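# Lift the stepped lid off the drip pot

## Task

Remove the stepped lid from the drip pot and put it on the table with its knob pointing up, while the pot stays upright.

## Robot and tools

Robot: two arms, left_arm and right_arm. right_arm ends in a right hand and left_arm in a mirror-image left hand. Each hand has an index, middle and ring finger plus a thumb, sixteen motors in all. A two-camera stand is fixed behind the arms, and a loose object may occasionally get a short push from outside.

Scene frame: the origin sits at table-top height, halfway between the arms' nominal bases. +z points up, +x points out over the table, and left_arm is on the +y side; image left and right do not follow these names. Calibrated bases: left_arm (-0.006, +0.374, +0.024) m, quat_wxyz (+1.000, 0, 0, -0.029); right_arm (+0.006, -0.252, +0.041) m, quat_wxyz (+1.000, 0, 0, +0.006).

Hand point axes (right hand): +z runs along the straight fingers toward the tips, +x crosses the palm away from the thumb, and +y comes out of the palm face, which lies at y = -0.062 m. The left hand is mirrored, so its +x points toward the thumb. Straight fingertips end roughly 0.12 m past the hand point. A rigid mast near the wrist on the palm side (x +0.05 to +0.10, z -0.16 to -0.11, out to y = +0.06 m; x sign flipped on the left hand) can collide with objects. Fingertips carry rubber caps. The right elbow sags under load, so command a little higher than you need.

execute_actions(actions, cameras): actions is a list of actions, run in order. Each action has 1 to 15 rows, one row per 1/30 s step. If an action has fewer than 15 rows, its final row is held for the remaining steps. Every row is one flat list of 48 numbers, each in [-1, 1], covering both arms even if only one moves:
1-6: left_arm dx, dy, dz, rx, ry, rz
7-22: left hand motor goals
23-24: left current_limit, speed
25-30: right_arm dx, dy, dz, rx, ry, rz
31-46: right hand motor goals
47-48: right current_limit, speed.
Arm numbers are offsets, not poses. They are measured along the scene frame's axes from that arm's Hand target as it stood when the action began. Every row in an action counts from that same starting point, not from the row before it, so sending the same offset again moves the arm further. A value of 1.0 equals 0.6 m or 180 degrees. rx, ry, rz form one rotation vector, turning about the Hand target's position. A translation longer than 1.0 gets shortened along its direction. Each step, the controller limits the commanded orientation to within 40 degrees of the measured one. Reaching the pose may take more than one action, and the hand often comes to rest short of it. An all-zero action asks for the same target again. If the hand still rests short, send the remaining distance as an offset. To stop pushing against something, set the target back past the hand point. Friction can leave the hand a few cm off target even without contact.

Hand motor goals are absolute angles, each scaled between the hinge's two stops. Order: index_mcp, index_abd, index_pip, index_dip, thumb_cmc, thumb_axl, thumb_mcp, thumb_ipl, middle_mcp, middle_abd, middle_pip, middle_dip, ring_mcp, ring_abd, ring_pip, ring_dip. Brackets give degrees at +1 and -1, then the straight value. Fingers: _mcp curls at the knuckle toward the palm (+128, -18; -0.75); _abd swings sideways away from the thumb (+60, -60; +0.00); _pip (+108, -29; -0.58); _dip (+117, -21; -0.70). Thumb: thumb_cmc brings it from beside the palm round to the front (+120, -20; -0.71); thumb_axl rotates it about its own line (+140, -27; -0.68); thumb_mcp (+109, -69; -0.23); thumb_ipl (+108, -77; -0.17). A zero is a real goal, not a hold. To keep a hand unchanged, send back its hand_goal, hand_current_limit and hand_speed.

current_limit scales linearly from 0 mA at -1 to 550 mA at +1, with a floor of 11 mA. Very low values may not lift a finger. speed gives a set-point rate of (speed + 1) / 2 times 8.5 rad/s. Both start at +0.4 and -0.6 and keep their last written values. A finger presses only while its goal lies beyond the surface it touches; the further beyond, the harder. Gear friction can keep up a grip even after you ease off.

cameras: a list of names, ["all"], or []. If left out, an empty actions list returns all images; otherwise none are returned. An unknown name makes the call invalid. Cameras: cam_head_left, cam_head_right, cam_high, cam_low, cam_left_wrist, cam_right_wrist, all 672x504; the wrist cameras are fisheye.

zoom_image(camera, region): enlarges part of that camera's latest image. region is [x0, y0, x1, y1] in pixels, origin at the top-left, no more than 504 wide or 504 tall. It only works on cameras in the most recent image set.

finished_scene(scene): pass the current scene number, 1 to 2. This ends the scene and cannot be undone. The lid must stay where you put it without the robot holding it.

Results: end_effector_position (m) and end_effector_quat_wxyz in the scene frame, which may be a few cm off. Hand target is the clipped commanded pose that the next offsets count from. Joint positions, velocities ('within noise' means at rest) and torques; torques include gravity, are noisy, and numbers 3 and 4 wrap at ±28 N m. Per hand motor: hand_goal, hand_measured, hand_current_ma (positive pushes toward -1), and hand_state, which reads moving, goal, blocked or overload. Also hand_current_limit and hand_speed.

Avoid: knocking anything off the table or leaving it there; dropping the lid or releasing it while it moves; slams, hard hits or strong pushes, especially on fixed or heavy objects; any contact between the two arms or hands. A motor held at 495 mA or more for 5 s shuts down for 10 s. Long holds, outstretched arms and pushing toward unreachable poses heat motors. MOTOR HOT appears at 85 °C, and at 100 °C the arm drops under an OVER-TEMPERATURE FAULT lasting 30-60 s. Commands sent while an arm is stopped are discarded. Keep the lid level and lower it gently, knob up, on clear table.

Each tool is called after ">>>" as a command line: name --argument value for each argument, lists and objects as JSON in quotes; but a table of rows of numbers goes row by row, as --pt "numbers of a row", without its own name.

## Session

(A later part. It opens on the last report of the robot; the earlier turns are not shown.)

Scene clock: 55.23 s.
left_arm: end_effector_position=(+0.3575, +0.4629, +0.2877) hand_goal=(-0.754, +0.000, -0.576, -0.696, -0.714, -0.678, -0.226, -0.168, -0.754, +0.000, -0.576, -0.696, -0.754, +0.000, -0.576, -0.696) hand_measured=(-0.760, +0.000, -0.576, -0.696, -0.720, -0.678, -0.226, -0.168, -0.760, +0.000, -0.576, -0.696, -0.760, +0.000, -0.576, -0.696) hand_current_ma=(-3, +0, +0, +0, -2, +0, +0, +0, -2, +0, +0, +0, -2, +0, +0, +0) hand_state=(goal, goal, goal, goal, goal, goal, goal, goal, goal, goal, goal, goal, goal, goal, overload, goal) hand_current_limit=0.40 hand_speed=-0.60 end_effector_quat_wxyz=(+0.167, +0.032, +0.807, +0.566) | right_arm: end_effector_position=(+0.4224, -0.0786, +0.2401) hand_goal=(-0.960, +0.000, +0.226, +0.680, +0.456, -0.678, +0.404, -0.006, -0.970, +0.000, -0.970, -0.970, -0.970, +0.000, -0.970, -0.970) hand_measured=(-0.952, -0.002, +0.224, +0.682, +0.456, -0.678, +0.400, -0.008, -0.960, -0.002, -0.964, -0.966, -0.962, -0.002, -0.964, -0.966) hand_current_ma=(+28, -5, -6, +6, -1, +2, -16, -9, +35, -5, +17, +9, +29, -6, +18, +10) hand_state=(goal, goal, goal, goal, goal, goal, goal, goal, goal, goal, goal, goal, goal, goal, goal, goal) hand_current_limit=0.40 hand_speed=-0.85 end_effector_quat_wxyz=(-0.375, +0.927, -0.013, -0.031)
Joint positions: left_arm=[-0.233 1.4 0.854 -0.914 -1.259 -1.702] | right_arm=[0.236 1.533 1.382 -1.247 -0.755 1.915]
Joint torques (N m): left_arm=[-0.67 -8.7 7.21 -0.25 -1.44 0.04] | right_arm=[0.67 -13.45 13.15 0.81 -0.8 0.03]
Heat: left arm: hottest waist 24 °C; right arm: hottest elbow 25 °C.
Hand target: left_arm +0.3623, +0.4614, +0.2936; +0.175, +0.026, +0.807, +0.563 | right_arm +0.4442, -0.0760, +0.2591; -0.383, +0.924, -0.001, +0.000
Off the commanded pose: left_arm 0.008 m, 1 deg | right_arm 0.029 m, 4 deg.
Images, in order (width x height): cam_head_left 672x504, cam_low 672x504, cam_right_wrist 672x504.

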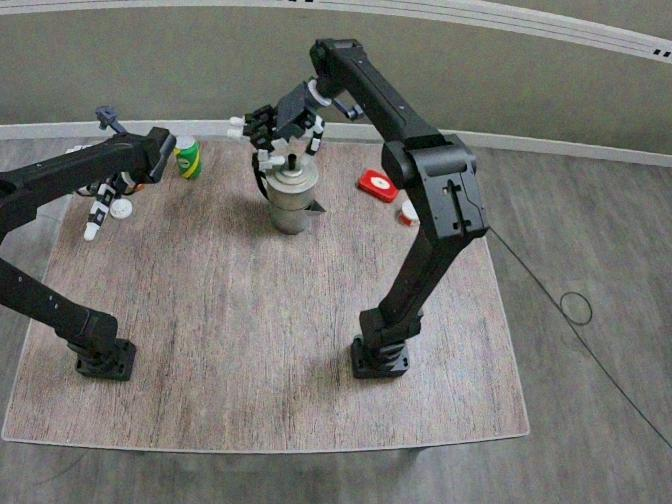

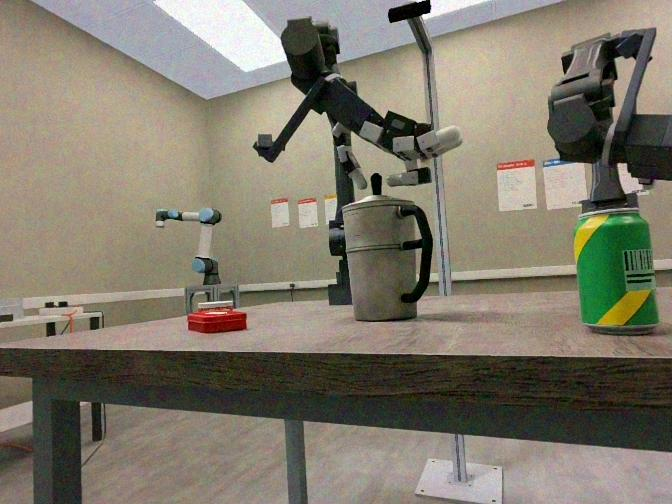

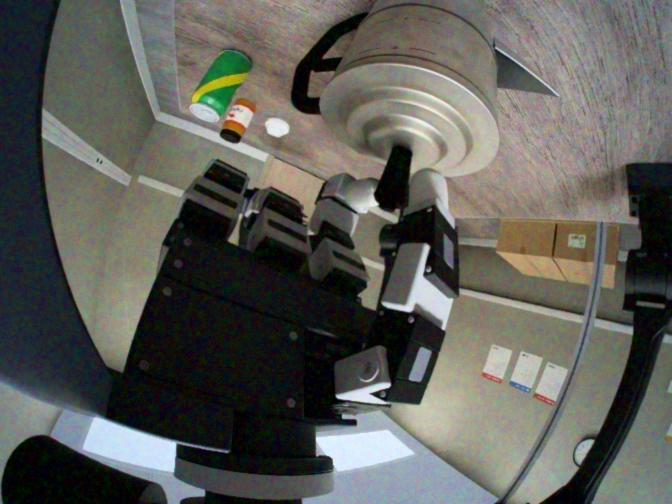

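>>> execute_actions --actions '[[[0,0,0,0,0,0,-0.754,0,-0.576,-0.696,-0.714,-0.678,-0.226,-0.168,-0.754,0,-0.576,-0.696,-0.754,0,-0.576,-0.696,0.4,-0.6,0,0,0,0,0,0,-0.959,0,0.416,0.493,0.457,-0.678,0.449,-0.005,-0.97,0,-0.97,-0.97,-0.97,0,-0.97,-0.97,0.4,-0.88]],[[0,0,0,0,0,0,-0.754,0,-0.576,-0.696,-0.714,-0.678,-0.226,-0.168,-0.754,0,-0.576,-0.696,-0.754,0,-0.576,-0.696,0.4,-0.6,0,0,0,0,0,0,-0.959,0,0.6,0.493,0.457,-0.678,0.54,-0.005,-0.97,0,-0.97,-0.97,-0.97,0,-0.97,-0.97,0.4,-0.88]]]' --cameras '["cam_head_left","cam_low","cam_right_wrist"]'

>>> zoom_image --camera "cam_head_left" --region '[260, 130, 330, 200]'

>>> zoom_image --camera "cam_low" --region '[330, 130, 430, 230]'

>>> zoom_image --camera "cam_right_wrist" --region '[300, 100, 480, 280]'

Scene clock: 57.93 s.
left_arm: end_effector_position=(+0.3575, +0.4629, +0.2877) hand_goal=(-0.754, +0.000, -0.576, -0.696, -0.714, -0.678, -0.226, -0.168, -0.754, +0.000, -0.576, -0.696, -0.754, +0.000, -0.576, -0.696) hand_measured=(-0.760, +0.000, -0.576, -0.696, -0.720, -0.678, -0.226, -0.168, -0.760, +0.000, -0.576, -0.696, -0.760, +0.000, -0.576, -0.696) hand_current_ma=(-3, +0, +0, +0, -2, +0, +0, +0, -2, +0, +0, +0, -2, +0, +0, +0) hand_state=(goal, goal, goal, goal, goal, goal, goal, goal, goal, goal, goal, goal, goal, goal, overload, goal) hand_current_limit=0.40 hand_speed=-0.60 end_effector_quat_wxyz=(+0.167, +0.032, +0.807, +0.566) | right_arm: end_effector_position=(+0.4227, -0.0784, +0.2402) hand_goal=(-0.960, +0.000, +0.600, +0.492, +0.456, -0.678, +0.540, -0.006, -0.970, +0.000, -0.970, -0.970, -0.970, +0.000, -0.970, -0.970) hand_measured=(-0.990, -0.002, +0.460, +0.472, +0.456, -0.678, +0.462, -0.016, -0.960, -0.002, -0.964, -0.966, -0.962, -0.002, -0.964, -0.966) hand_current_ma=(-114, -5, -385, -71, -1, +0, -385, -45, +35, -5, +17, +9, +29, -6, +18, +10) hand_state=(blocked, goal, blocked, blocked, goal, goal, blocked, goal, goal, goal, goal, goal, goal, goal, goal, goal) hand_current_limit=0.40 hand_speed=-0.88 end_effector_quat_wxyz=(-0.375, +0.926, -0.012, -0.030)
Joint positions: left_arm=[-0.233 1.4 0.854 -0.914 -1.259 -1.702] | right_arm=[0.236 1.533 1.382 -1.246 -0.756 1.915]
Joint torques (N m): left_arm=[-0.67 -8.59 7.04 -0.31 -1.43 0.03] | right_arm=[0.62 -13.45 13.16 0.77 -0.79 0.03]
Heat: left arm: hottest waist 24 °C; right arm: hottest elbow 25 °C.
Hand target: left_arm +0.3623, +0.4614, +0.2936; +0.175, +0.026, +0.807, +0.563 | right_arm +0.4441, -0.0760, +0.2591; -0.383, +0.924, -0.001, +0.000
Off the commanded pose: left_arm 0.008 m, 1 deg | right_arm 0.029 m, 4 deg.
Images, in order (width x height): cam_head_left 672x504, cam_low 672x504, cam_right_wrist 672x504.

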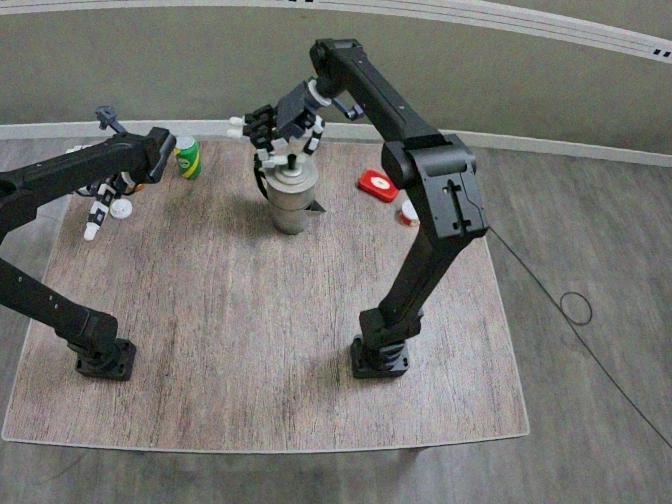

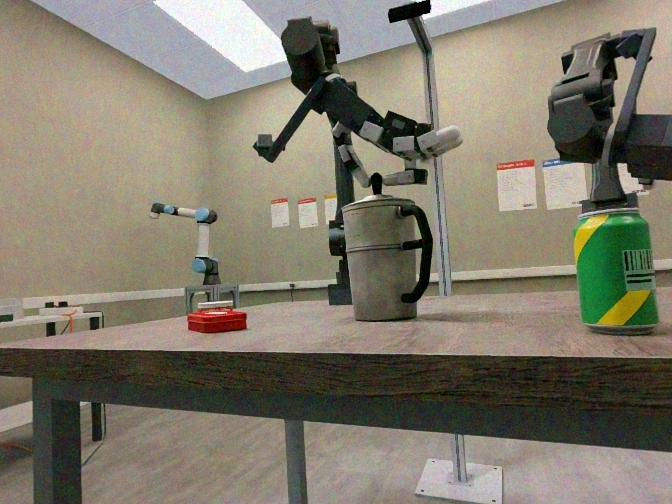

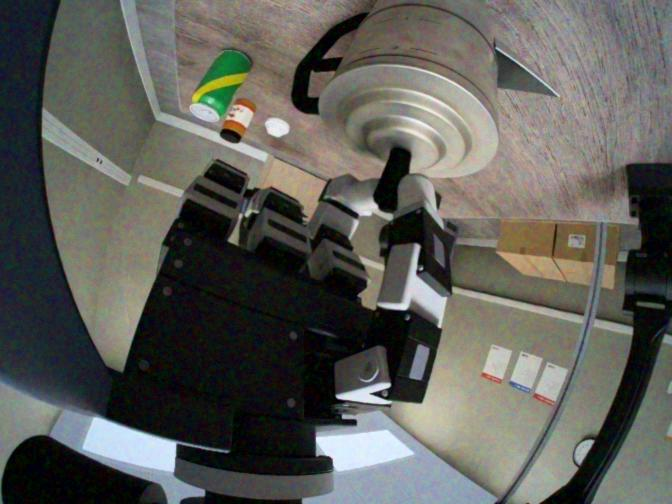

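Scaled by 7.200 from the camera's 672x504 image, which has a finer 960x720 frame.

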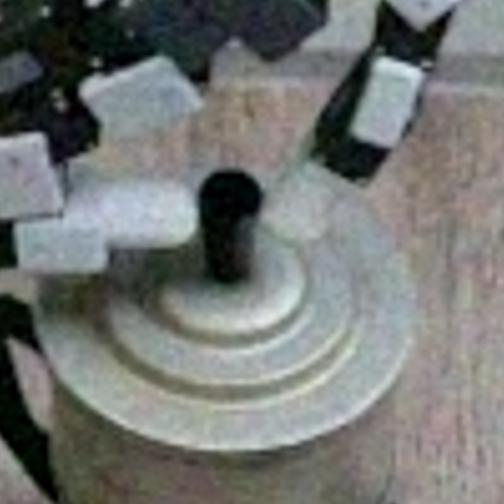

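Scaled by 5.040 from the camera's 672x504 image, which has a finer 960x720 frame.

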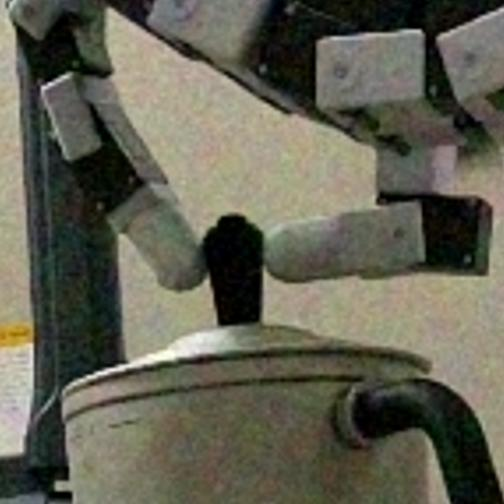

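Scaled by 2.800 from the camera's 672x504 image, which has a finer 960x720 frame.

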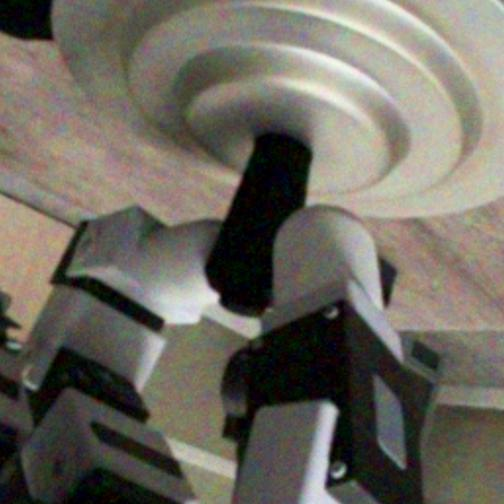

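>>> execute_actions --actions '[[[0,0,0,0,0,0,-0.754,0,-0.576,-0.696,-0.714,-0.678,-0.226,-0.168,-0.754,0,-0.576,-0.696,-0.754,0,-0.576,-0.696,0.4,-0.6,0,0,0.02,0,0,0,-0.959,0,0.6,0.493,0.457,-0.678,0.54,-0.005,-0.97,0,-0.97,-0.97,-0.97,0,-0.97,-0.97,0.5,-0.88],[0,0,0,0,0,0,-0.754,0,-0.576,-0.696,-0.714,-0.678,-0.226,-0.168,-0.754,0,-0.576,-0.696,-0.754,0,-0.576,-0.696,0.4,-0.6,0,0,0.04,0,0,0,-0.959,0,0.6,0.493,0.457,-0.678,0.54,-0.005,-0.97,0,-0.97,-0.97,-0.97,0,-0.97,-0.97,0.5,-0.88],[0,0,0,0,0,0,-0.754,0,-0.576,-0.696,-0.714,-0.678,-0.226,-0.168,-0.754,0,-0.576,-0.696,-0.754,0,-0.576,-0.696,0.4,-0.6,0,0,0.06,0,0,0,-0.959,0,0.6,0.493,0.457,-0.678,0.54,-0.005,-0.97,0,-0.97,-0.97,-0.97,0,-0.97,-0.97,0.5,-0.88]]]' --cameras '["cam_head_left","cam_low","cam_right_wrist"]'

>>> zoom_image --camera "cam_low" --region '[330, 130, 430, 230]'

Scene clock: 60.10 s.
left_arm: end_effector_position=(+0.3575, +0.4629, +0.2877) hand_goal=(-0.754, +0.000, -0.576, -0.696, -0.714, -0.678, -0.226, -0.168, -0.754, +0.000, -0.576, -0.696, -0.754, +0.000, -0.576, -0.696) hand_measured=(-0.760, +0.000, -0.576, -0.696, -0.720, -0.678, -0.226, -0.168, -0.760, +0.000, -0.576, -0.696, -0.760, +0.000, -0.576, -0.696) hand_current_ma=(-3, +0, +0, +0, -2, +0, +0, +0, -2, +0, +0, +0, -2, +0, +0, +0) hand_state=(goal, goal, goal, goal, goal, goal, goal, goal, goal, goal, goal, goal, goal, goal, overload, goal) hand_current_limit=0.40 hand_speed=-0.60 end_effector_quat_wxyz=(+0.167, +0.032, +0.807, +0.566) | right_arm: end_effector_position=(+0.4246, -0.0784, +0.2654) hand_goal=(-0.960, +0.000, +0.600, +0.492, +0.456, -0.678, +0.540, -0.006, -0.970, +0.000, -0.970, -0.970, -0.970, +0.000, -0.970, -0.970) hand_measured=(-0.998, -0.002, +0.510, +0.472, +0.458, -0.674, +0.462, -0.036, -0.960, -0.002, -0.964, -0.966, -0.962, -0.002, -0.964, -0.966) hand_current_ma=(-148, -5, -375, -71, +7, +10, -412, -149, +35, -5, +17, +9, +29, -6, +18, +10) hand_state=(blocked, goal, blocked, blocked, goal, goal, blocked, blocked, goal, goal, goal, goal, goal, goal, goal, goal) hand_current_limit=0.50 hand_speed=-0.88 end_effector_quat_wxyz=(-0.374, +0.927, -0.013, -0.032)
Joint positions: left_arm=[-0.233 1.4 0.854 -0.914 -1.259 -1.702] | right_arm=[0.236 1.533 1.449 -1.317 -0.753 1.915]
Joint torques (N m): left_arm=[-0.79 -8.35 7.21 -0.21 -1.43 0.04] | right_arm=[0.67 -14.15 14.61 -0.02 -0.87 0.04]
Heat: left arm: hottest waist 24 °C; right arm: hottest elbow 25 °C.
Hand target: left_arm +0.3623, +0.4614, +0.2936; +0.175, +0.026, +0.807, +0.563 | right_arm +0.4441, -0.0760, +0.2951; -0.383, +0.924, -0.001, +0.000
Off the commanded pose: left_arm 0.008 m, 1 deg | right_arm 0.036 m, 4 deg.
Images, in order (width x height): cam_head_left 672x504, cam_low 672x504, cam_right_wrist 672x504.

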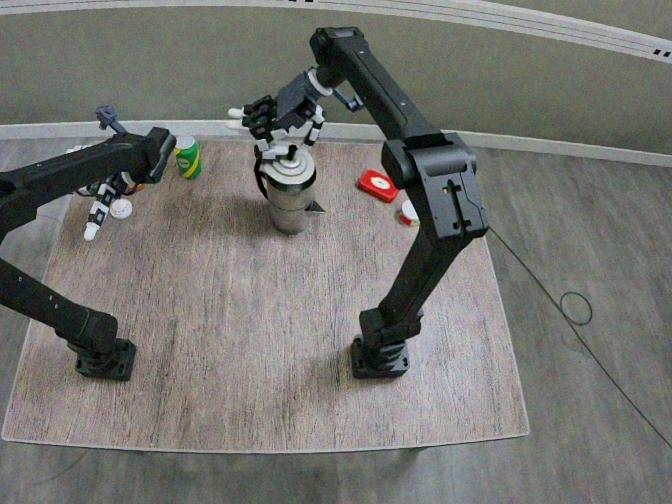

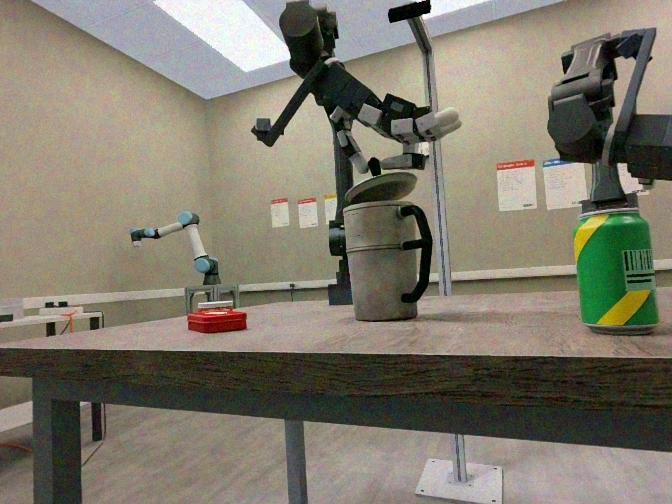

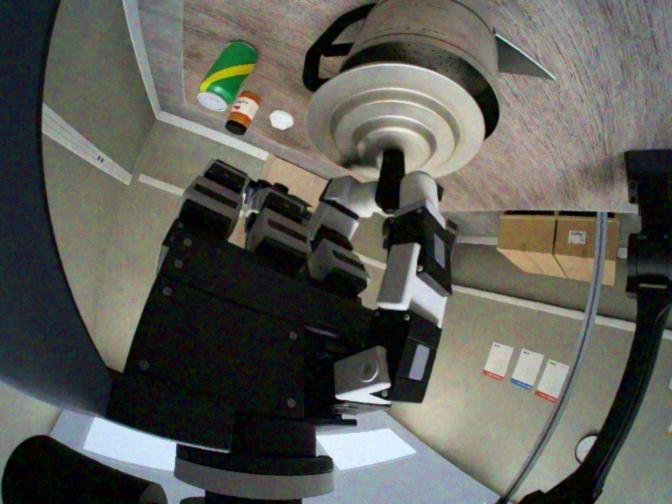

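Scaled by 5.040 from the camera's 672x504 image, which has a finer 960x720 frame.

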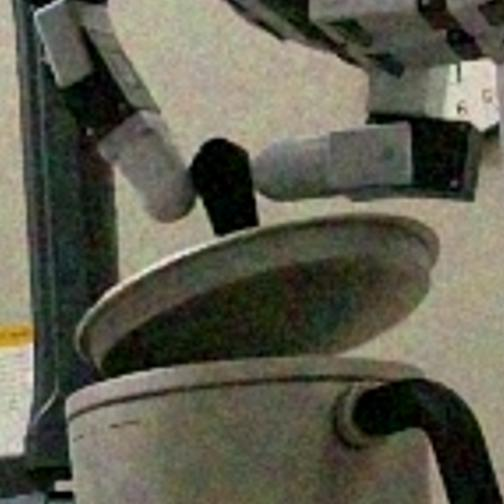

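>>> execute_actions --actions '[[[0,0,0,0,0,0,-0.754,0,-0.576,-0.696,-0.714,-0.678,-0.226,-0.168,-0.754,0,-0.576,-0.696,-0.754,0,-0.576,-0.696,0.4,-0.6,0,0,0.025,0,0,0,-0.959,0,0.6,0.493,0.457,-0.678,0.54,-0.005,-0.97,0,-0.97,-0.97,-0.97,0,-0.97,-0.97,0.5,-0.88],[0,0,0,0,0,0,-0.754,0,-0.576,-0.696,-0.714,-0.678,-0.226,-0.168,-0.754,0,-0.576,-0.696,-0.754,0,-0.576,-0.696,0.4,-0.6,0,0,0.05,0,0,0,-0.959,0,0.6,0.493,0.457,-0.678,0.54,-0.005,-0.97,0,-0.97,-0.97,-0.97,0,-0.97,-0.97,0.5,-0.88],[0,0,0,0,0,0,-0.754,0,-0.576,-0.696,-0.714,-0.678,-0.226,-0.168,-0.754,0,-0.576,-0.696,-0.754,0,-0.576,-0.696,0.4,-0.6,0,0,0.075,0,0,0,-0.959,0,0.6,0.493,0.457,-0.678,0.54,-0.005,-0.97,0,-0.97,-0.97,-0.97,0,-0.97,-0.97,0.5,-0.88]]]' --cameras '["cam_head_left","cam_low","cam_right_wrist"]'

Scene clock: 63.37 s.
left_arm: end_effector_position=(+0.3575, +0.4629, +0.2877) hand_goal=(-0.754, +0.000, -0.576, -0.696, -0.714, -0.678, -0.226, -0.168, -0.754, +0.000, -0.576, -0.696, -0.754, +0.000, -0.576, -0.696) hand_measured=(-0.760, +0.000, -0.576, -0.696, -0.720, -0.678, -0.226, -0.168, -0.760, +0.000, -0.576, -0.696, -0.760, +0.000, -0.576, -0.696) hand_current_ma=(-3, +0, +0, +0, -2, +0, +0, +0, -2, +0, +0, +0, -2, +0, +0, +0) hand_state=(goal, goal, goal, goal, goal, goal, goal, goal, goal, goal, goal, goal, goal, goal, overload, goal) hand_current_limit=0.40 hand_speed=-0.60 end_effector_quat_wxyz=(+0.167, +0.032, +0.807, +0.566) | right_arm: end_effector_position=(+0.4272, -0.0777, +0.3126) hand_goal=(-0.960, +0.000, +0.600, +0.492, +0.456, -0.678, +0.540, -0.006, -0.970, +0.000, -0.970, -0.970, -0.970, +0.000, -0.970, -0.970) hand_measured=(-0.998, -0.002, +0.510, +0.472, +0.458, -0.674, +0.462, -0.036, -0.960, -0.002, -0.964, -0.966, -0.962, -0.002, -0.964, -0.966) hand_current_ma=(-148, -5, -374, -71, +7, +10, -413, -150, +35, -5, +17, +9, +29, -6, +18, +10) hand_state=(blocked, goal, blocked, blocked, goal, goal, blocked, blocked, goal, goal, goal, goal, goal, goal, goal, goal) hand_current_limit=0.50 hand_speed=-0.88 end_effector_quat_wxyz=(-0.374, +0.927, -0.012, -0.029)
Joint positions: left_arm=[-0.233 1.4 0.854 -0.914 -1.259 -1.702] | right_arm=[0.236 1.533 1.573 -1.435 -0.753 1.915]
Joint torques (N m): left_arm=[-0.62 -8.41 7.21 -0.12 -1.44 0.03] | right_arm=[0.62 -13.8 14.74 -0.09 -0.87 0.04]
Heat: left arm: hottest waist 24 °C; right arm: hottest elbow 26 °C.
Hand target: left_arm +0.3623, +0.4614, +0.2936; +0.175, +0.026, +0.807, +0.563 | right_arm +0.4441, -0.0760, +0.3401; -0.383, +0.924, -0.001, +0.000
Off the commanded pose: left_arm 0.008 m, 1 deg | right_arm 0.032 m, 4 deg.
Images, in order (width x height): cam_head_left 672x504, cam_low 672x504, cam_right_wrist 672x504.

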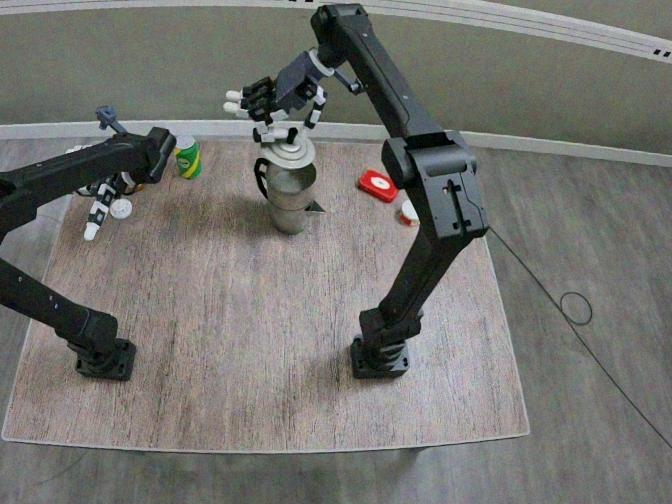

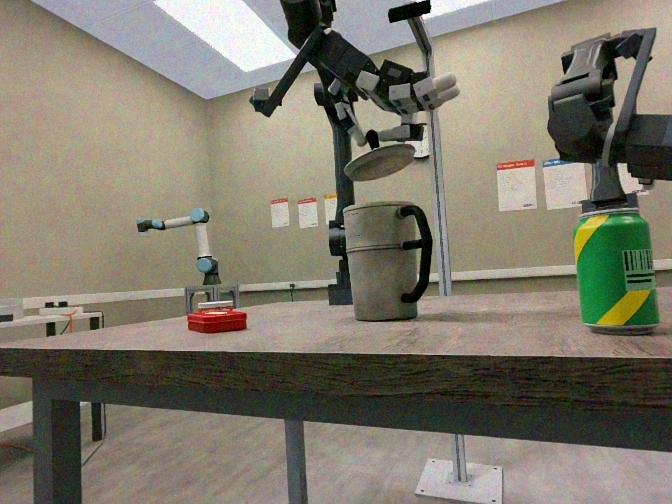

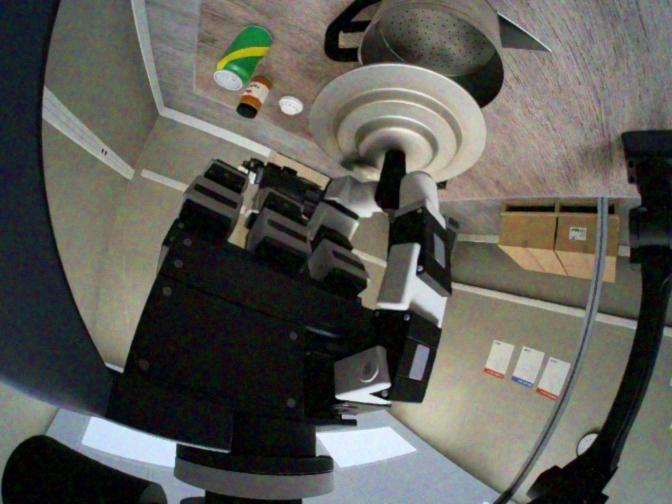

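>>> execute_actions --actions '[[[0,0,0,0,0,0,-0.754,0,-0.576,-0.696,-0.714,-0.678,-0.226,-0.168,-0.754,0,-0.576,-0.696,-0.754,0,-0.576,-0.696,0.4,-0.6,-0.03,-0.008,0,0,0,0,-0.959,0,0.6,0.493,0.457,-0.678,0.54,-0.005,-0.97,0,-0.97,-0.97,-0.97,0,-0.97,-0.97,0.5,-0.88],[0,0,0,0,0,0,-0.754,0,-0.576,-0.696,-0.714,-0.678,-0.226,-0.168,-0.754,0,-0.576,-0.696,-0.754,0,-0.576,-0.696,0.4,-0.6,-0.07,-0.016,0,0,0,0,-0.959,0,0.6,0.493,0.457,-0.678,0.54,-0.005,-0.97,0,-0.97,-0.97,-0.97,0,-0.97,-0.97,0.5,-0.88],[0,0,0,0,0,0,-0.754,0,-0.576,-0.696,-0.714,-0.678,-0.226,-0.168,-0.754,0,-0.576,-0.696,-0.754,0,-0.576,-0.696,0.4,-0.6,-0.11,-0.025,0,0,0,0,-0.959,0,0.6,0.493,0.457,-0.678,0.54,-0.005,-0.97,0,-0.97,-0.97,-0.97,0,-0.97,-0.97,0.5,-0.88]],[[0,0,0,0,0,0,-0.754,0,-0.576,-0.696,-0.714,-0.678,-0.226,-0.168,-0.754,0,-0.576,-0.696,-0.754,0,-0.576,-0.696,0.4,-0.6,-0.04,-0.008,0,0,0,0,-0.959,0,0.6,0.493,0.457,-0.678,0.54,-0.005,-0.97,0,-0.97,-0.97,-0.97,0,-0.97,-0.97,0.5,-0.88],[0,0,0,0,0,0,-0.754,0,-0.576,-0.696,-0.714,-0.678,-0.226,-0.168,-0.754,0,-0.576,-0.696,-0.754,0,-0.576,-0.696,0.4,-0.6,-0.1,-0.025,0,0,0,0,-0.959,0,0.6,0.493,0.457,-0.678,0.54,-0.005,-0.97,0,-0.97,-0.97,-0.97,0,-0.97,-0.97,0.5,-0.88]],[[0,0,0,0,0,0,-0.754,0,-0.576,-0.696,-0.714,-0.678,-0.226,-0.168,-0.754,0,-0.576,-0.696,-0.754,0,-0.576,-0.696,0.4,-0.6,-0.04,-0.008,-0.02,0,0,0,-0.959,0,0.6,0.493,0.457,-0.678,0.54,-0.005,-0.97,0,-0.97,-0.97,-0.97,0,-0.97,-0.97,0.5,-0.88],[0,0,0,0,0,0,-0.754,0,-0.576,-0.696,-0.714,-0.678,-0.226,-0.168,-0.754,0,-0.576,-0.696,-0.754,0,-0.576,-0.696,0.4,-0.6,-0.09,-0.025,-0.05,0,0,0,-0.959,0,0.6,0.493,0.457,-0.678,0.54,-0.005,-0.97,0,-0.97,-0.97,-0.97,0,-0.97,-0.97,0.5,-0.88]]]' --cameras '["cam_head_left","cam_high","cam_low","cam_right_wrist"]'

Scene clock: 66.53 s.
left_arm: end_effector_position=(+0.3575, +0.4629, +0.2877) hand_goal=(-0.754, +0.000, -0.576, -0.696, -0.714, -0.678, -0.226, -0.168, -0.754, +0.000, -0.576, -0.696, -0.754, +0.000, -0.576, -0.696) hand_measured=(-0.760, +0.000, -0.576, -0.696, -0.720, -0.678, -0.226, -0.168, -0.760, +0.000, -0.576, -0.696, -0.760, +0.000, -0.576, -0.696) hand_current_ma=(-3, +0, +0, +0, -2, +0, +0, +0, -2, +0, +0, +0, -2, +0, +0, +0) hand_state=(goal, goal, goal, goal, goal, goal, goal, goal, goal, goal, goal, goal, goal, goal, overload, goal) hand_current_limit=0.40 hand_speed=-0.60 end_effector_quat_wxyz=(+0.167, +0.032, +0.807, +0.566) | right_arm: end_effector_position=(+0.2616, -0.1197, +0.3098) hand_goal=(-0.960, +0.000, +0.600, +0.492, +0.456, -0.678, +0.540, -0.006, -0.970, +0.000, -0.970, -0.970, -0.970, +0.000, -0.970, -0.970) hand_measured=(-0.998, -0.002, +0.532, +0.480, +0.462, -0.670, +0.462, -0.036, -0.960, -0.002, -0.964, -0.966, -0.960, -0.002, -0.964, -0.966) hand_current_ma=(-148, -5, -271, -38, +17, +28, -412, -152, +35, -4, +17, +9, +30, -4, +18, +10) hand_state=(blocked, goal, blocked, goal, goal, goal, blocked, blocked, goal, goal, goal, goal, goal, goal, goal, goal) hand_current_limit=0.50 hand_speed=-0.88 end_effector_quat_wxyz=(-0.380, +0.925, -0.003, -0.009)
Joint positions: left_arm=[-0.233 1.4 0.854 -0.914 -1.259 -1.702] | right_arm=[0.236 1.056 1.135 -1.432 -0.754 1.911]
Joint torques (N m): left_arm=[-0.62 -8.18 7.25 -0.17 -1.41 0.03] | right_arm=[0.5 -6.77 8.88 0.98 -0.86 0.03]
Heat: left arm: hottest waist 24 °C; right arm: hottest elbow 26 °C.
Hand target: left_arm +0.3623, +0.4614, +0.2936; +0.175, +0.026, +0.807, +0.563 | right_arm +0.2641, -0.1210, +0.3102; -0.383, +0.924, -0.001, +0.000
Off the commanded pose: left_arm 0.008 m, 1 deg | right_arm 0.003 m, 1 deg.
Images, in order (width x height): cam_head_left 672x504, cam_high 672x504, cam_low 672x504, cam_right_wrist 672x504.

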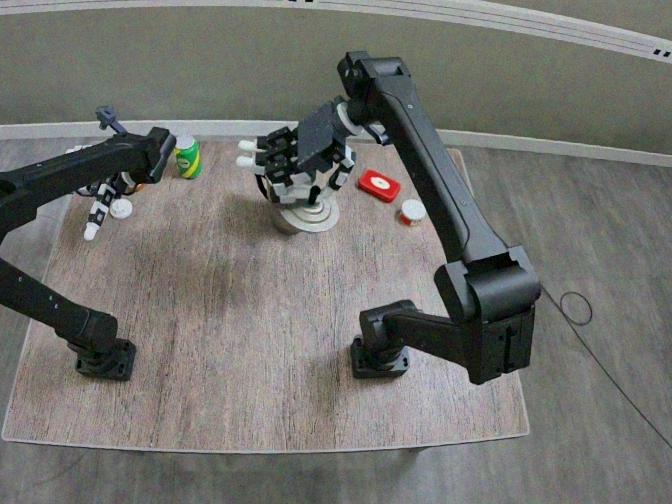

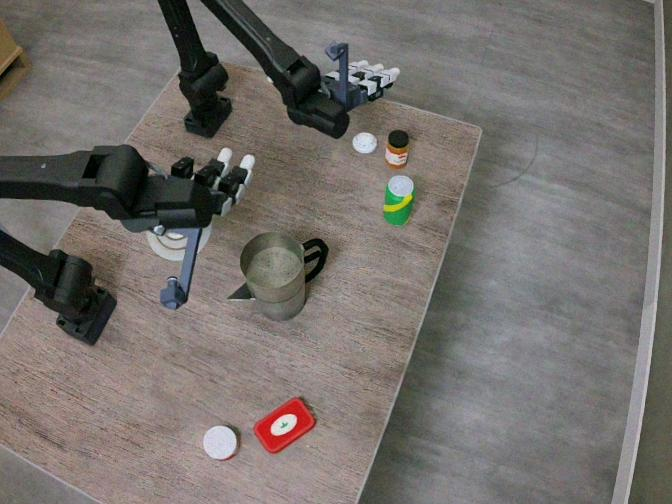

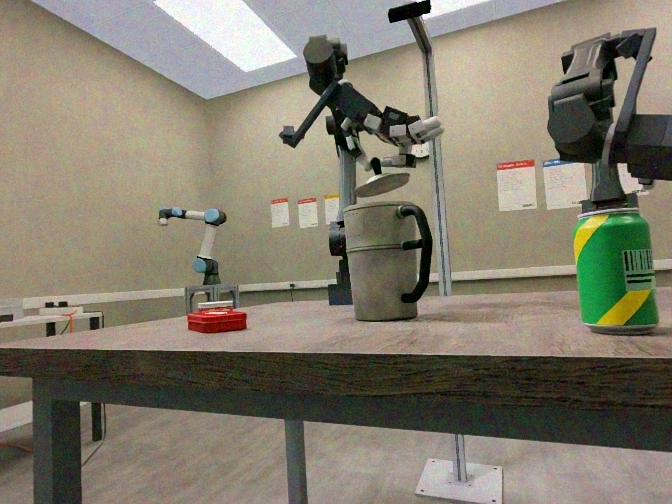

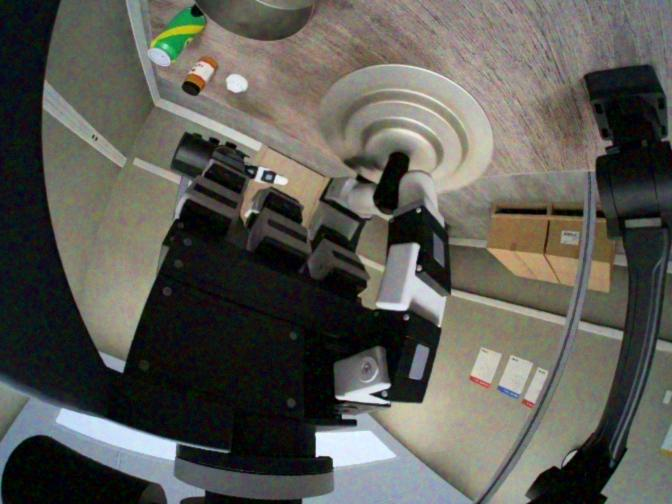

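>>> zoom_image --camera "cam_low" --region '[320, 100, 450, 230]'

>>> zoom_image --camera "cam_head_left" --region '[240, 120, 380, 260]'

Scaled by 3.877 from the camera's 672x504 image, which has a finer 960x720 frame.

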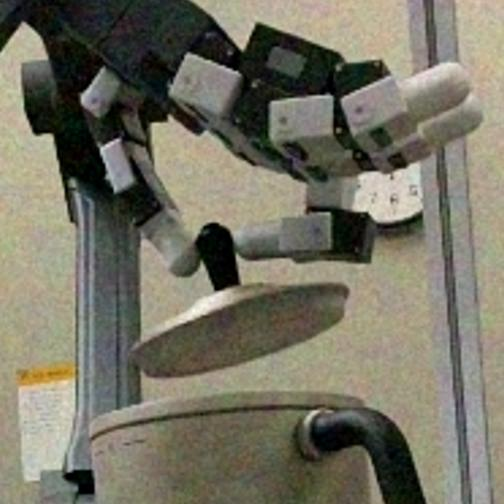

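Scaled by 3.600 from the camera's 672x504 image, which has a finer 960x720 frame.

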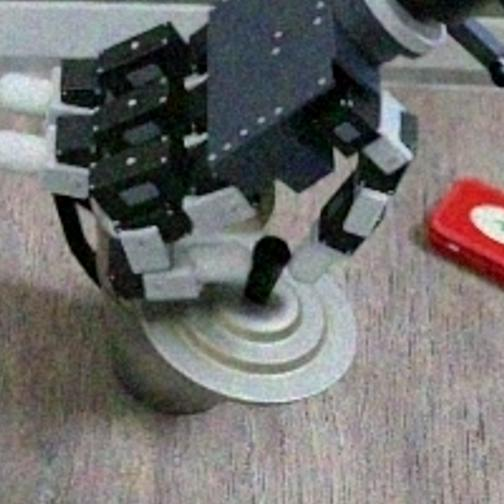

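>>> execute_actions --actions '[[[0,0,0,0,0,0,-0.754,0,-0.576,-0.696,-0.714,-0.678,-0.226,-0.168,-0.754,0,-0.576,-0.696,-0.754,0,-0.576,-0.696,0.4,-0.6,-0.03,-0.005,-0.03,-0.03,0,0,-0.959,0,0.66,0.51,0.457,-0.678,0.54,-0.005,-0.97,0,-0.97,-0.97,-0.97,0,-0.97,-0.97,0.5,-0.88],[0,0,0,0,0,0,-0.754,0,-0.576,-0.696,-0.714,-0.678,-0.226,-0.168,-0.754,0,-0.576,-0.696,-0.754,0,-0.576,-0.696,0.4,-0.6,-0.05,-0.01,-0.08,-0.075,0,0,-0.959,0,0.66,0.51,0.457,-0.678,0.54,-0.005,-0.97,0,-0.97,-0.97,-0.97,0,-0.97,-0.97,0.5,-0.88]],[[0,0,0,0,0,0,-0.754,0,-0.576,-0.696,-0.714,-0.678,-0.226,-0.168,-0.754,0,-0.576,-0.696,-0.754,0,-0.576,-0.696,0.4,-0.6,0,0,-0.05,0,0,0,-0.959,0,0.66,0.51,0.457,-0.678,0.54,-0.005,-0.97,0,-0.97,-0.97,-0.97,0,-0.97,-0.97,0.5,-0.88],[0,0,0,0,0,0,-0.754,0,-0.576,-0.696,-0.714,-0.678,-0.226,-0.168,-0.754,0,-0.576,-0.696,-0.754,0,-0.576,-0.696,0.4,-0.6,0,0,-0.12,0,0,0,-0.959,0,0.66,0.51,0.457,-0.678,0.54,-0.005,-0.97,0,-0.97,-0.97,-0.97,0,-0.97,-0.97,0.5,-0.88]]]' --cameras '["cam_head_left","cam_high","cam_low","cam_right_wrist"]'

>>> zoom_image --camera "cam_low" --region '[280, 130, 480, 330]'

Scene clock: 69.67 s.
left_arm: end_effector_position=(+0.3575, +0.4629, +0.2877) hand_goal=(-0.754, +0.000, -0.576, -0.696, -0.714, -0.678, -0.226, -0.168, -0.754, +0.000, -0.576, -0.696, -0.754, +0.000, -0.576, -0.696) hand_measured=(-0.760, +0.000, -0.576, -0.696, -0.720, -0.678, -0.226, -0.168, -0.760, +0.000, -0.576, -0.696, -0.760, +0.000, -0.576, -0.696) hand_current_ma=(-3, +0, +0, +0, -2, +0, +0, +0, -2, +0, +0, +0, -2, +0, +0, +0) hand_state=(goal, goal, goal, goal, goal, goal, goal, goal, goal, goal, goal, goal, goal, goal, overload, goal) hand_current_limit=0.40 hand_speed=-0.60 end_effector_quat_wxyz=(+0.167, +0.032, +0.807, +0.566) | right_arm: end_effector_position=(+0.2322, -0.1316, +0.1888) hand_goal=(-0.960, +0.000, +0.660, +0.510, +0.456, -0.678, +0.540, -0.006, -0.970, +0.000, -0.970, -0.970, -0.970, +0.000, -0.970, -0.970) hand_measured=(-0.998, -0.002, +0.570, +0.502, +0.464, -0.664, +0.460, -0.040, -0.960, -0.002, -0.964, -0.966, -0.960, -0.002, -0.964, -0.966) hand_current_ma=(-148, -5, -376, -26, +24, +52, -412, -179, +35, -4, +16, +9, +30, -4, +17, +10) hand_state=(blocked, goal, blocked, goal, goal, goal, blocked, blocked, goal, goal, goal, goal, goal, goal, goal, goal) hand_current_limit=0.50 hand_speed=-0.88 end_effector_quat_wxyz=(-0.269, +0.963, -0.003, -0.005)
Joint positions: left_arm=[-0.233 1.4 0.854 -0.914 -1.259 -1.702] | right_arm=[0.379 1.019 0.818 -1.149 -0.504 2.025]
Joint torques (N m): left_arm=[-0.85 -8.23 7.16 -0.14 -1.43 0.03] | right_arm=[2.32 -5.42 9.26 0.95 -0.46 0.19]
Heat: left arm: hottest waist 24 °C; right arm: hottest elbow 26 °C.
Hand target: left_arm +0.3623, +0.4614, +0.2936; +0.175, +0.026, +0.807, +0.563 | right_arm +0.2340, -0.1269, +0.1901; -0.272, +0.962, -0.001, +0.000
Off the commanded pose: left_arm 0.008 m, 1 deg | right_arm 0.005 m, 1 deg.
Images, in order (width x height): cam_head_left 672x504, cam_high 672x504, cam_low 672x504, cam_right_wrist 672x504.

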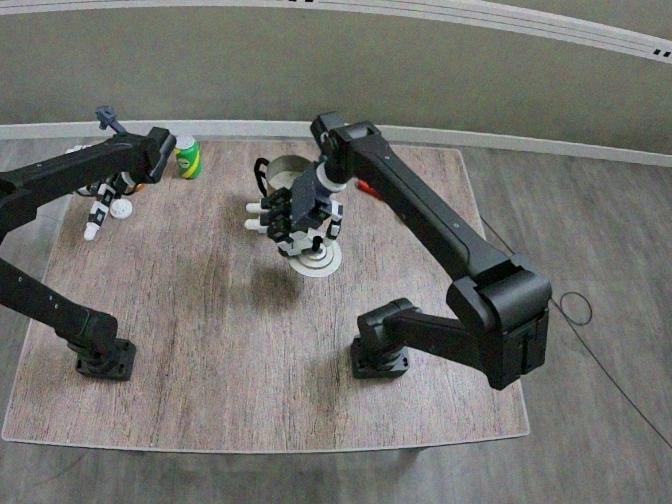

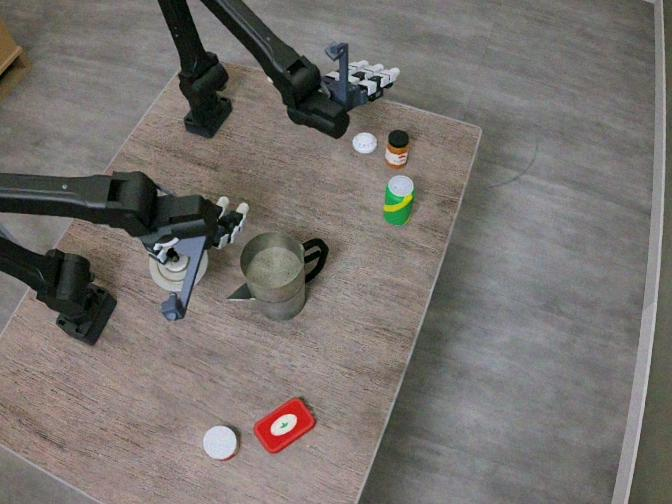

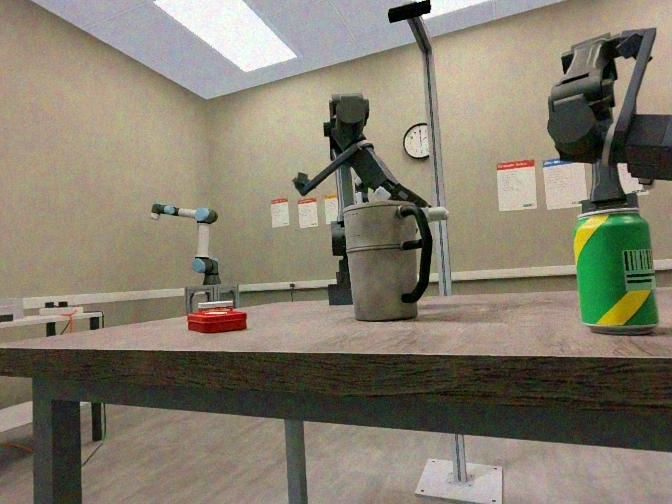

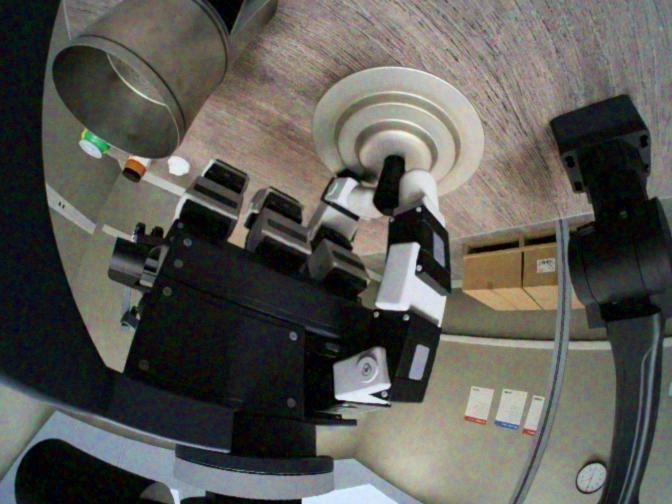

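Scaled by 2.520 from the camera's 672x504 image, which has a finer 960x720 frame.

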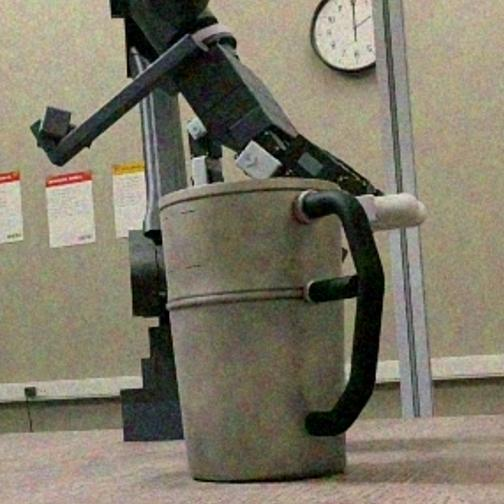

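>>> zoom_image --camera "cam_head_left" --region '[240, 180, 360, 300]'

>>> zoom_image --camera "cam_high" --region '[120, 170, 270, 320]'

>>> zoom_image --camera "cam_right_wrist" --region '[290, 50, 500, 260]'

Scaled by 4.200 from the camera's 672x504 image, which has a finer 960x720 frame.

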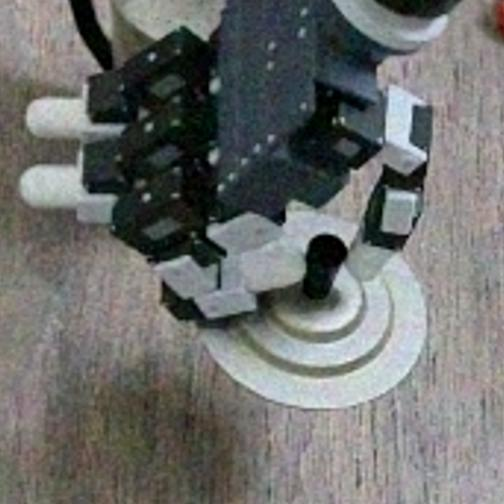

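Scaled by 3.360 from the camera's 672x504 image, which has a finer 960x720 frame.

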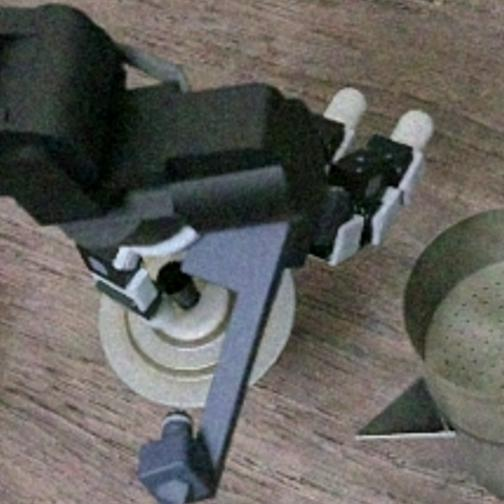

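Scaled by 2.400 from the camera's 672x504 image, which has a finer 960x720 frame.

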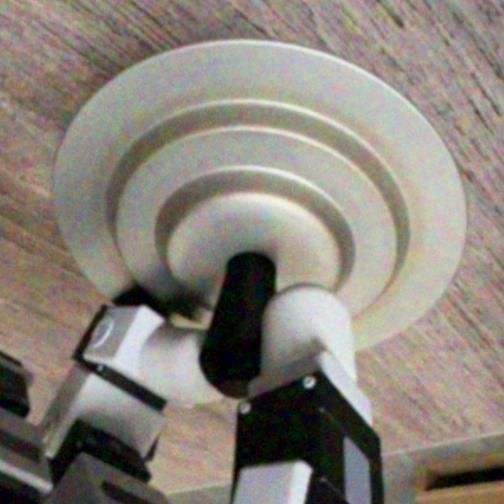

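>>> execute_actions --actions '[[[0,0,0,0,0,0,-0.754,0,-0.576,-0.696,-0.714,-0.678,-0.226,-0.168,-0.754,0,-0.576,-0.696,-0.754,0,-0.576,-0.696,0.4,-0.6,0,0,-0.05,-0.008,0,0,-0.959,0,0.66,0.51,0.457,-0.678,0.54,-0.005,-0.97,0,-0.97,-0.97,-0.97,0,-0.97,-0.97,0.5,-0.88],[0,0,0,0,0,0,-0.754,0,-0.576,-0.696,-0.714,-0.678,-0.226,-0.168,-0.754,0,-0.576,-0.696,-0.754,0,-0.576,-0.696,0.4,-0.6,0,0,-0.11,-0.017,0,0,-0.959,0,0.66,0.51,0.457,-0.678,0.54,-0.005,-0.97,0,-0.97,-0.97,-0.97,0,-0.97,-0.97,0.5,-0.88]],[[0,0,0,0,0,0,-0.754,0,-0.576,-0.696,-0.714,-0.678,-0.226,-0.168,-0.754,0,-0.576,-0.696,-0.754,0,-0.576,-0.696,0.4,-0.6,0,0,-0.05,0,0,0,-0.959,0,0.66,0.51,0.457,-0.678,0.54,-0.005,-0.97,0,-0.97,-0.97,-0.97,0,-0.97,-0.97,0.5,-0.88],[0,0,0,0,0,0,-0.754,0,-0.576,-0.696,-0.714,-0.678,-0.226,-0.168,-0.754,0,-0.576,-0.696,-0.754,0,-0.576,-0.696,0.4,-0.6,0,0,-0.08,0,0,0,-0.959,0,0.66,0.51,0.457,-0.678,0.54,-0.005,-0.97,0,-0.97,-0.97,-0.97,0,-0.97,-0.97,0.5,-0.88]]]' --cameras '["cam_head_left","cam_high","cam_low","cam_right_wrist"]'

>>> zoom_image --camera "cam_head_left" --region '[240, 180, 360, 300]'

>>> zoom_image --camera "cam_right_wrist" --region '[290, 50, 500, 260]'

Scene clock: 73.70 s.
left_arm: end_effector_position=(+0.3575, +0.4629, +0.2877) hand_goal=(-0.754, +0.000, -0.576, -0.696, -0.714, -0.678, -0.226, -0.168, -0.754, +0.000, -0.576, -0.696, -0.754, +0.000, -0.576, -0.696) hand_measured=(-0.760, +0.000, -0.576, -0.696, -0.720, -0.678, -0.226, -0.168, -0.760, +0.000, -0.576, -0.696, -0.760, +0.000, -0.576, -0.696) hand_current_ma=(-3, +0, +0, +0, -2, +0, +0, +0, -2, +0, +0, +0, -2, +0, +0, +0) hand_state=(goal, goal, goal, goal, goal, goal, goal, goal, goal, goal, goal, goal, goal, goal, overload, goal) hand_current_limit=0.40 hand_speed=-0.60 end_effector_quat_wxyz=(+0.167, +0.032, +0.807, +0.566) | right_arm: end_effector_position=(+0.2329, -0.1321, +0.0761) hand_goal=(-0.960, +0.000, +0.660, +0.510, +0.456, -0.678, +0.540, -0.006, -0.970, +0.000, -0.970, -0.970, -0.970, +0.000, -0.970, -0.970) hand_measured=(-0.998, -0.002, +0.572, +0.502, +0.466, -0.662, +0.460, -0.040, -0.960, -0.002, -0.964, -0.966, -0.960, -0.002, -0.964, -0.966) hand_current_ma=(-148, -3, -369, -26, +30, +66, -412, -179, +35, -4, +16, +9, +30, -4, +17, +10) hand_state=(blocked, goal, blocked, goal, goal, goal, blocked, blocked, goal, goal, goal, goal, goal, goal, goal, goal) hand_current_limit=0.50 hand_speed=-0.88 end_effector_quat_wxyz=(-0.244, +0.970, -0.004, -0.003)
Joint positions: left_arm=[-0.233 1.4 0.854 -0.914 -1.259 -1.702] | right_arm=[0.411 1.173 0.605 -0.789 -0.448 2.05]
Joint torques (N m): left_arm=[-0.32 -8.41 7.21 -0.17 -1.44 0.06] | right_arm=[2.49 -6.01 7.91 0.99 -0.41 0.18]
Heat: left arm: hottest waist 24 °C; right arm: hottest elbow 26 °C.
Hand target: left_arm +0.3623, +0.4614, +0.2936; +0.175, +0.026, +0.807, +0.563 | right_arm +0.2339, -0.1270, +0.0761; -0.246, +0.969, -0.001, +0.000
Off the commanded pose: left_arm 0.008 m, 1 deg | right_arm 0.005 m, 1 deg.
Images, in order (width x height): cam_head_left 672x504, cam_high 672x504, cam_low 672x504, cam_right_wrist 672x504.

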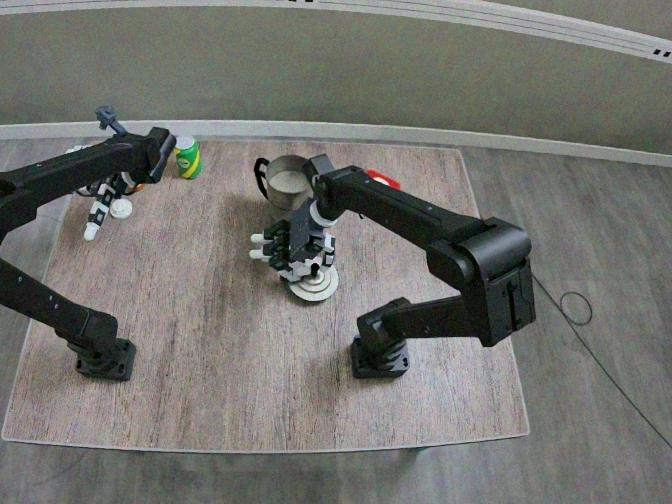

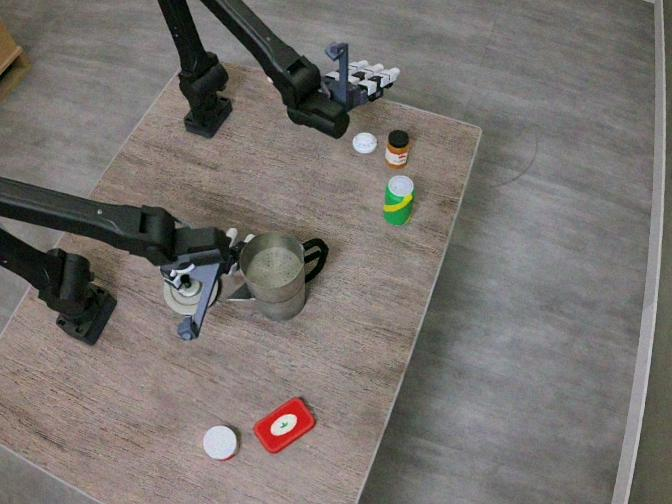

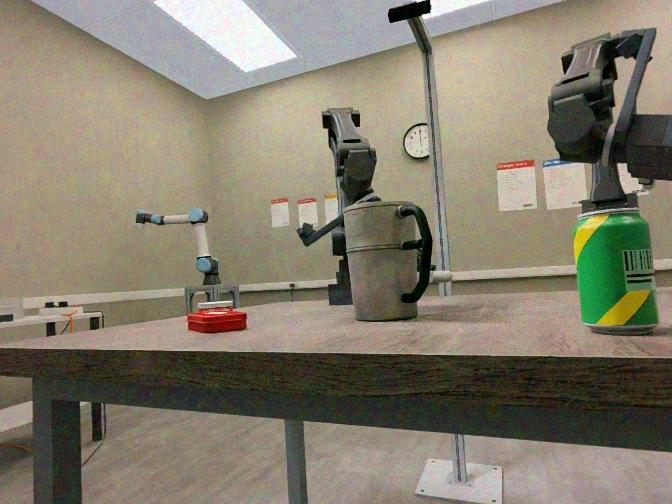

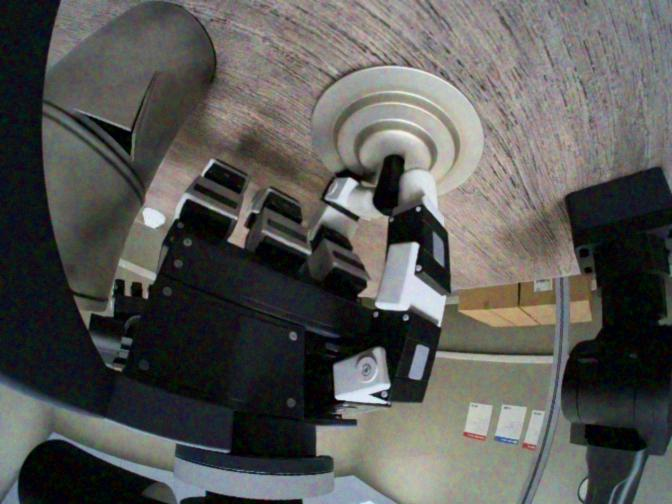

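Scaled by 4.200 from the camera's 672x504 image, which has a finer 960x720 frame.

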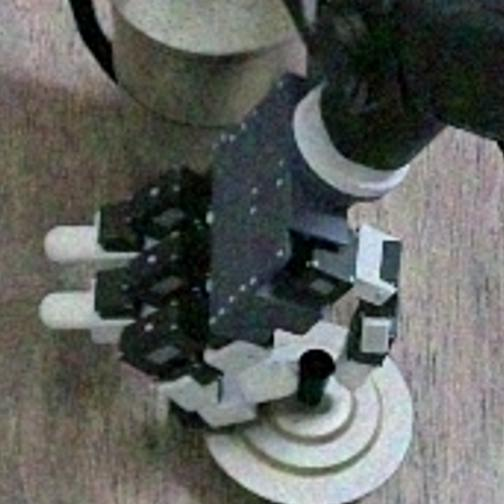

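Scaled by 2.400 from the camera's 672x504 image, which has a finer 960x720 frame.

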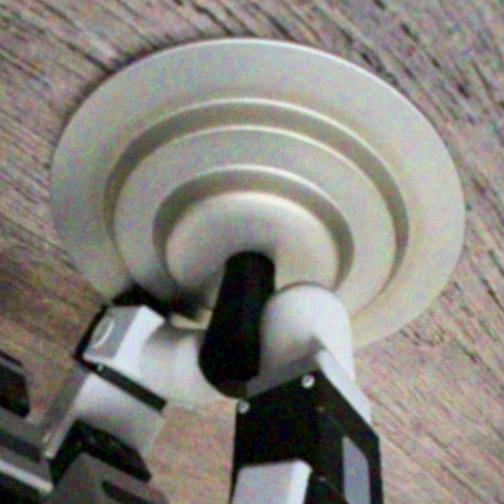

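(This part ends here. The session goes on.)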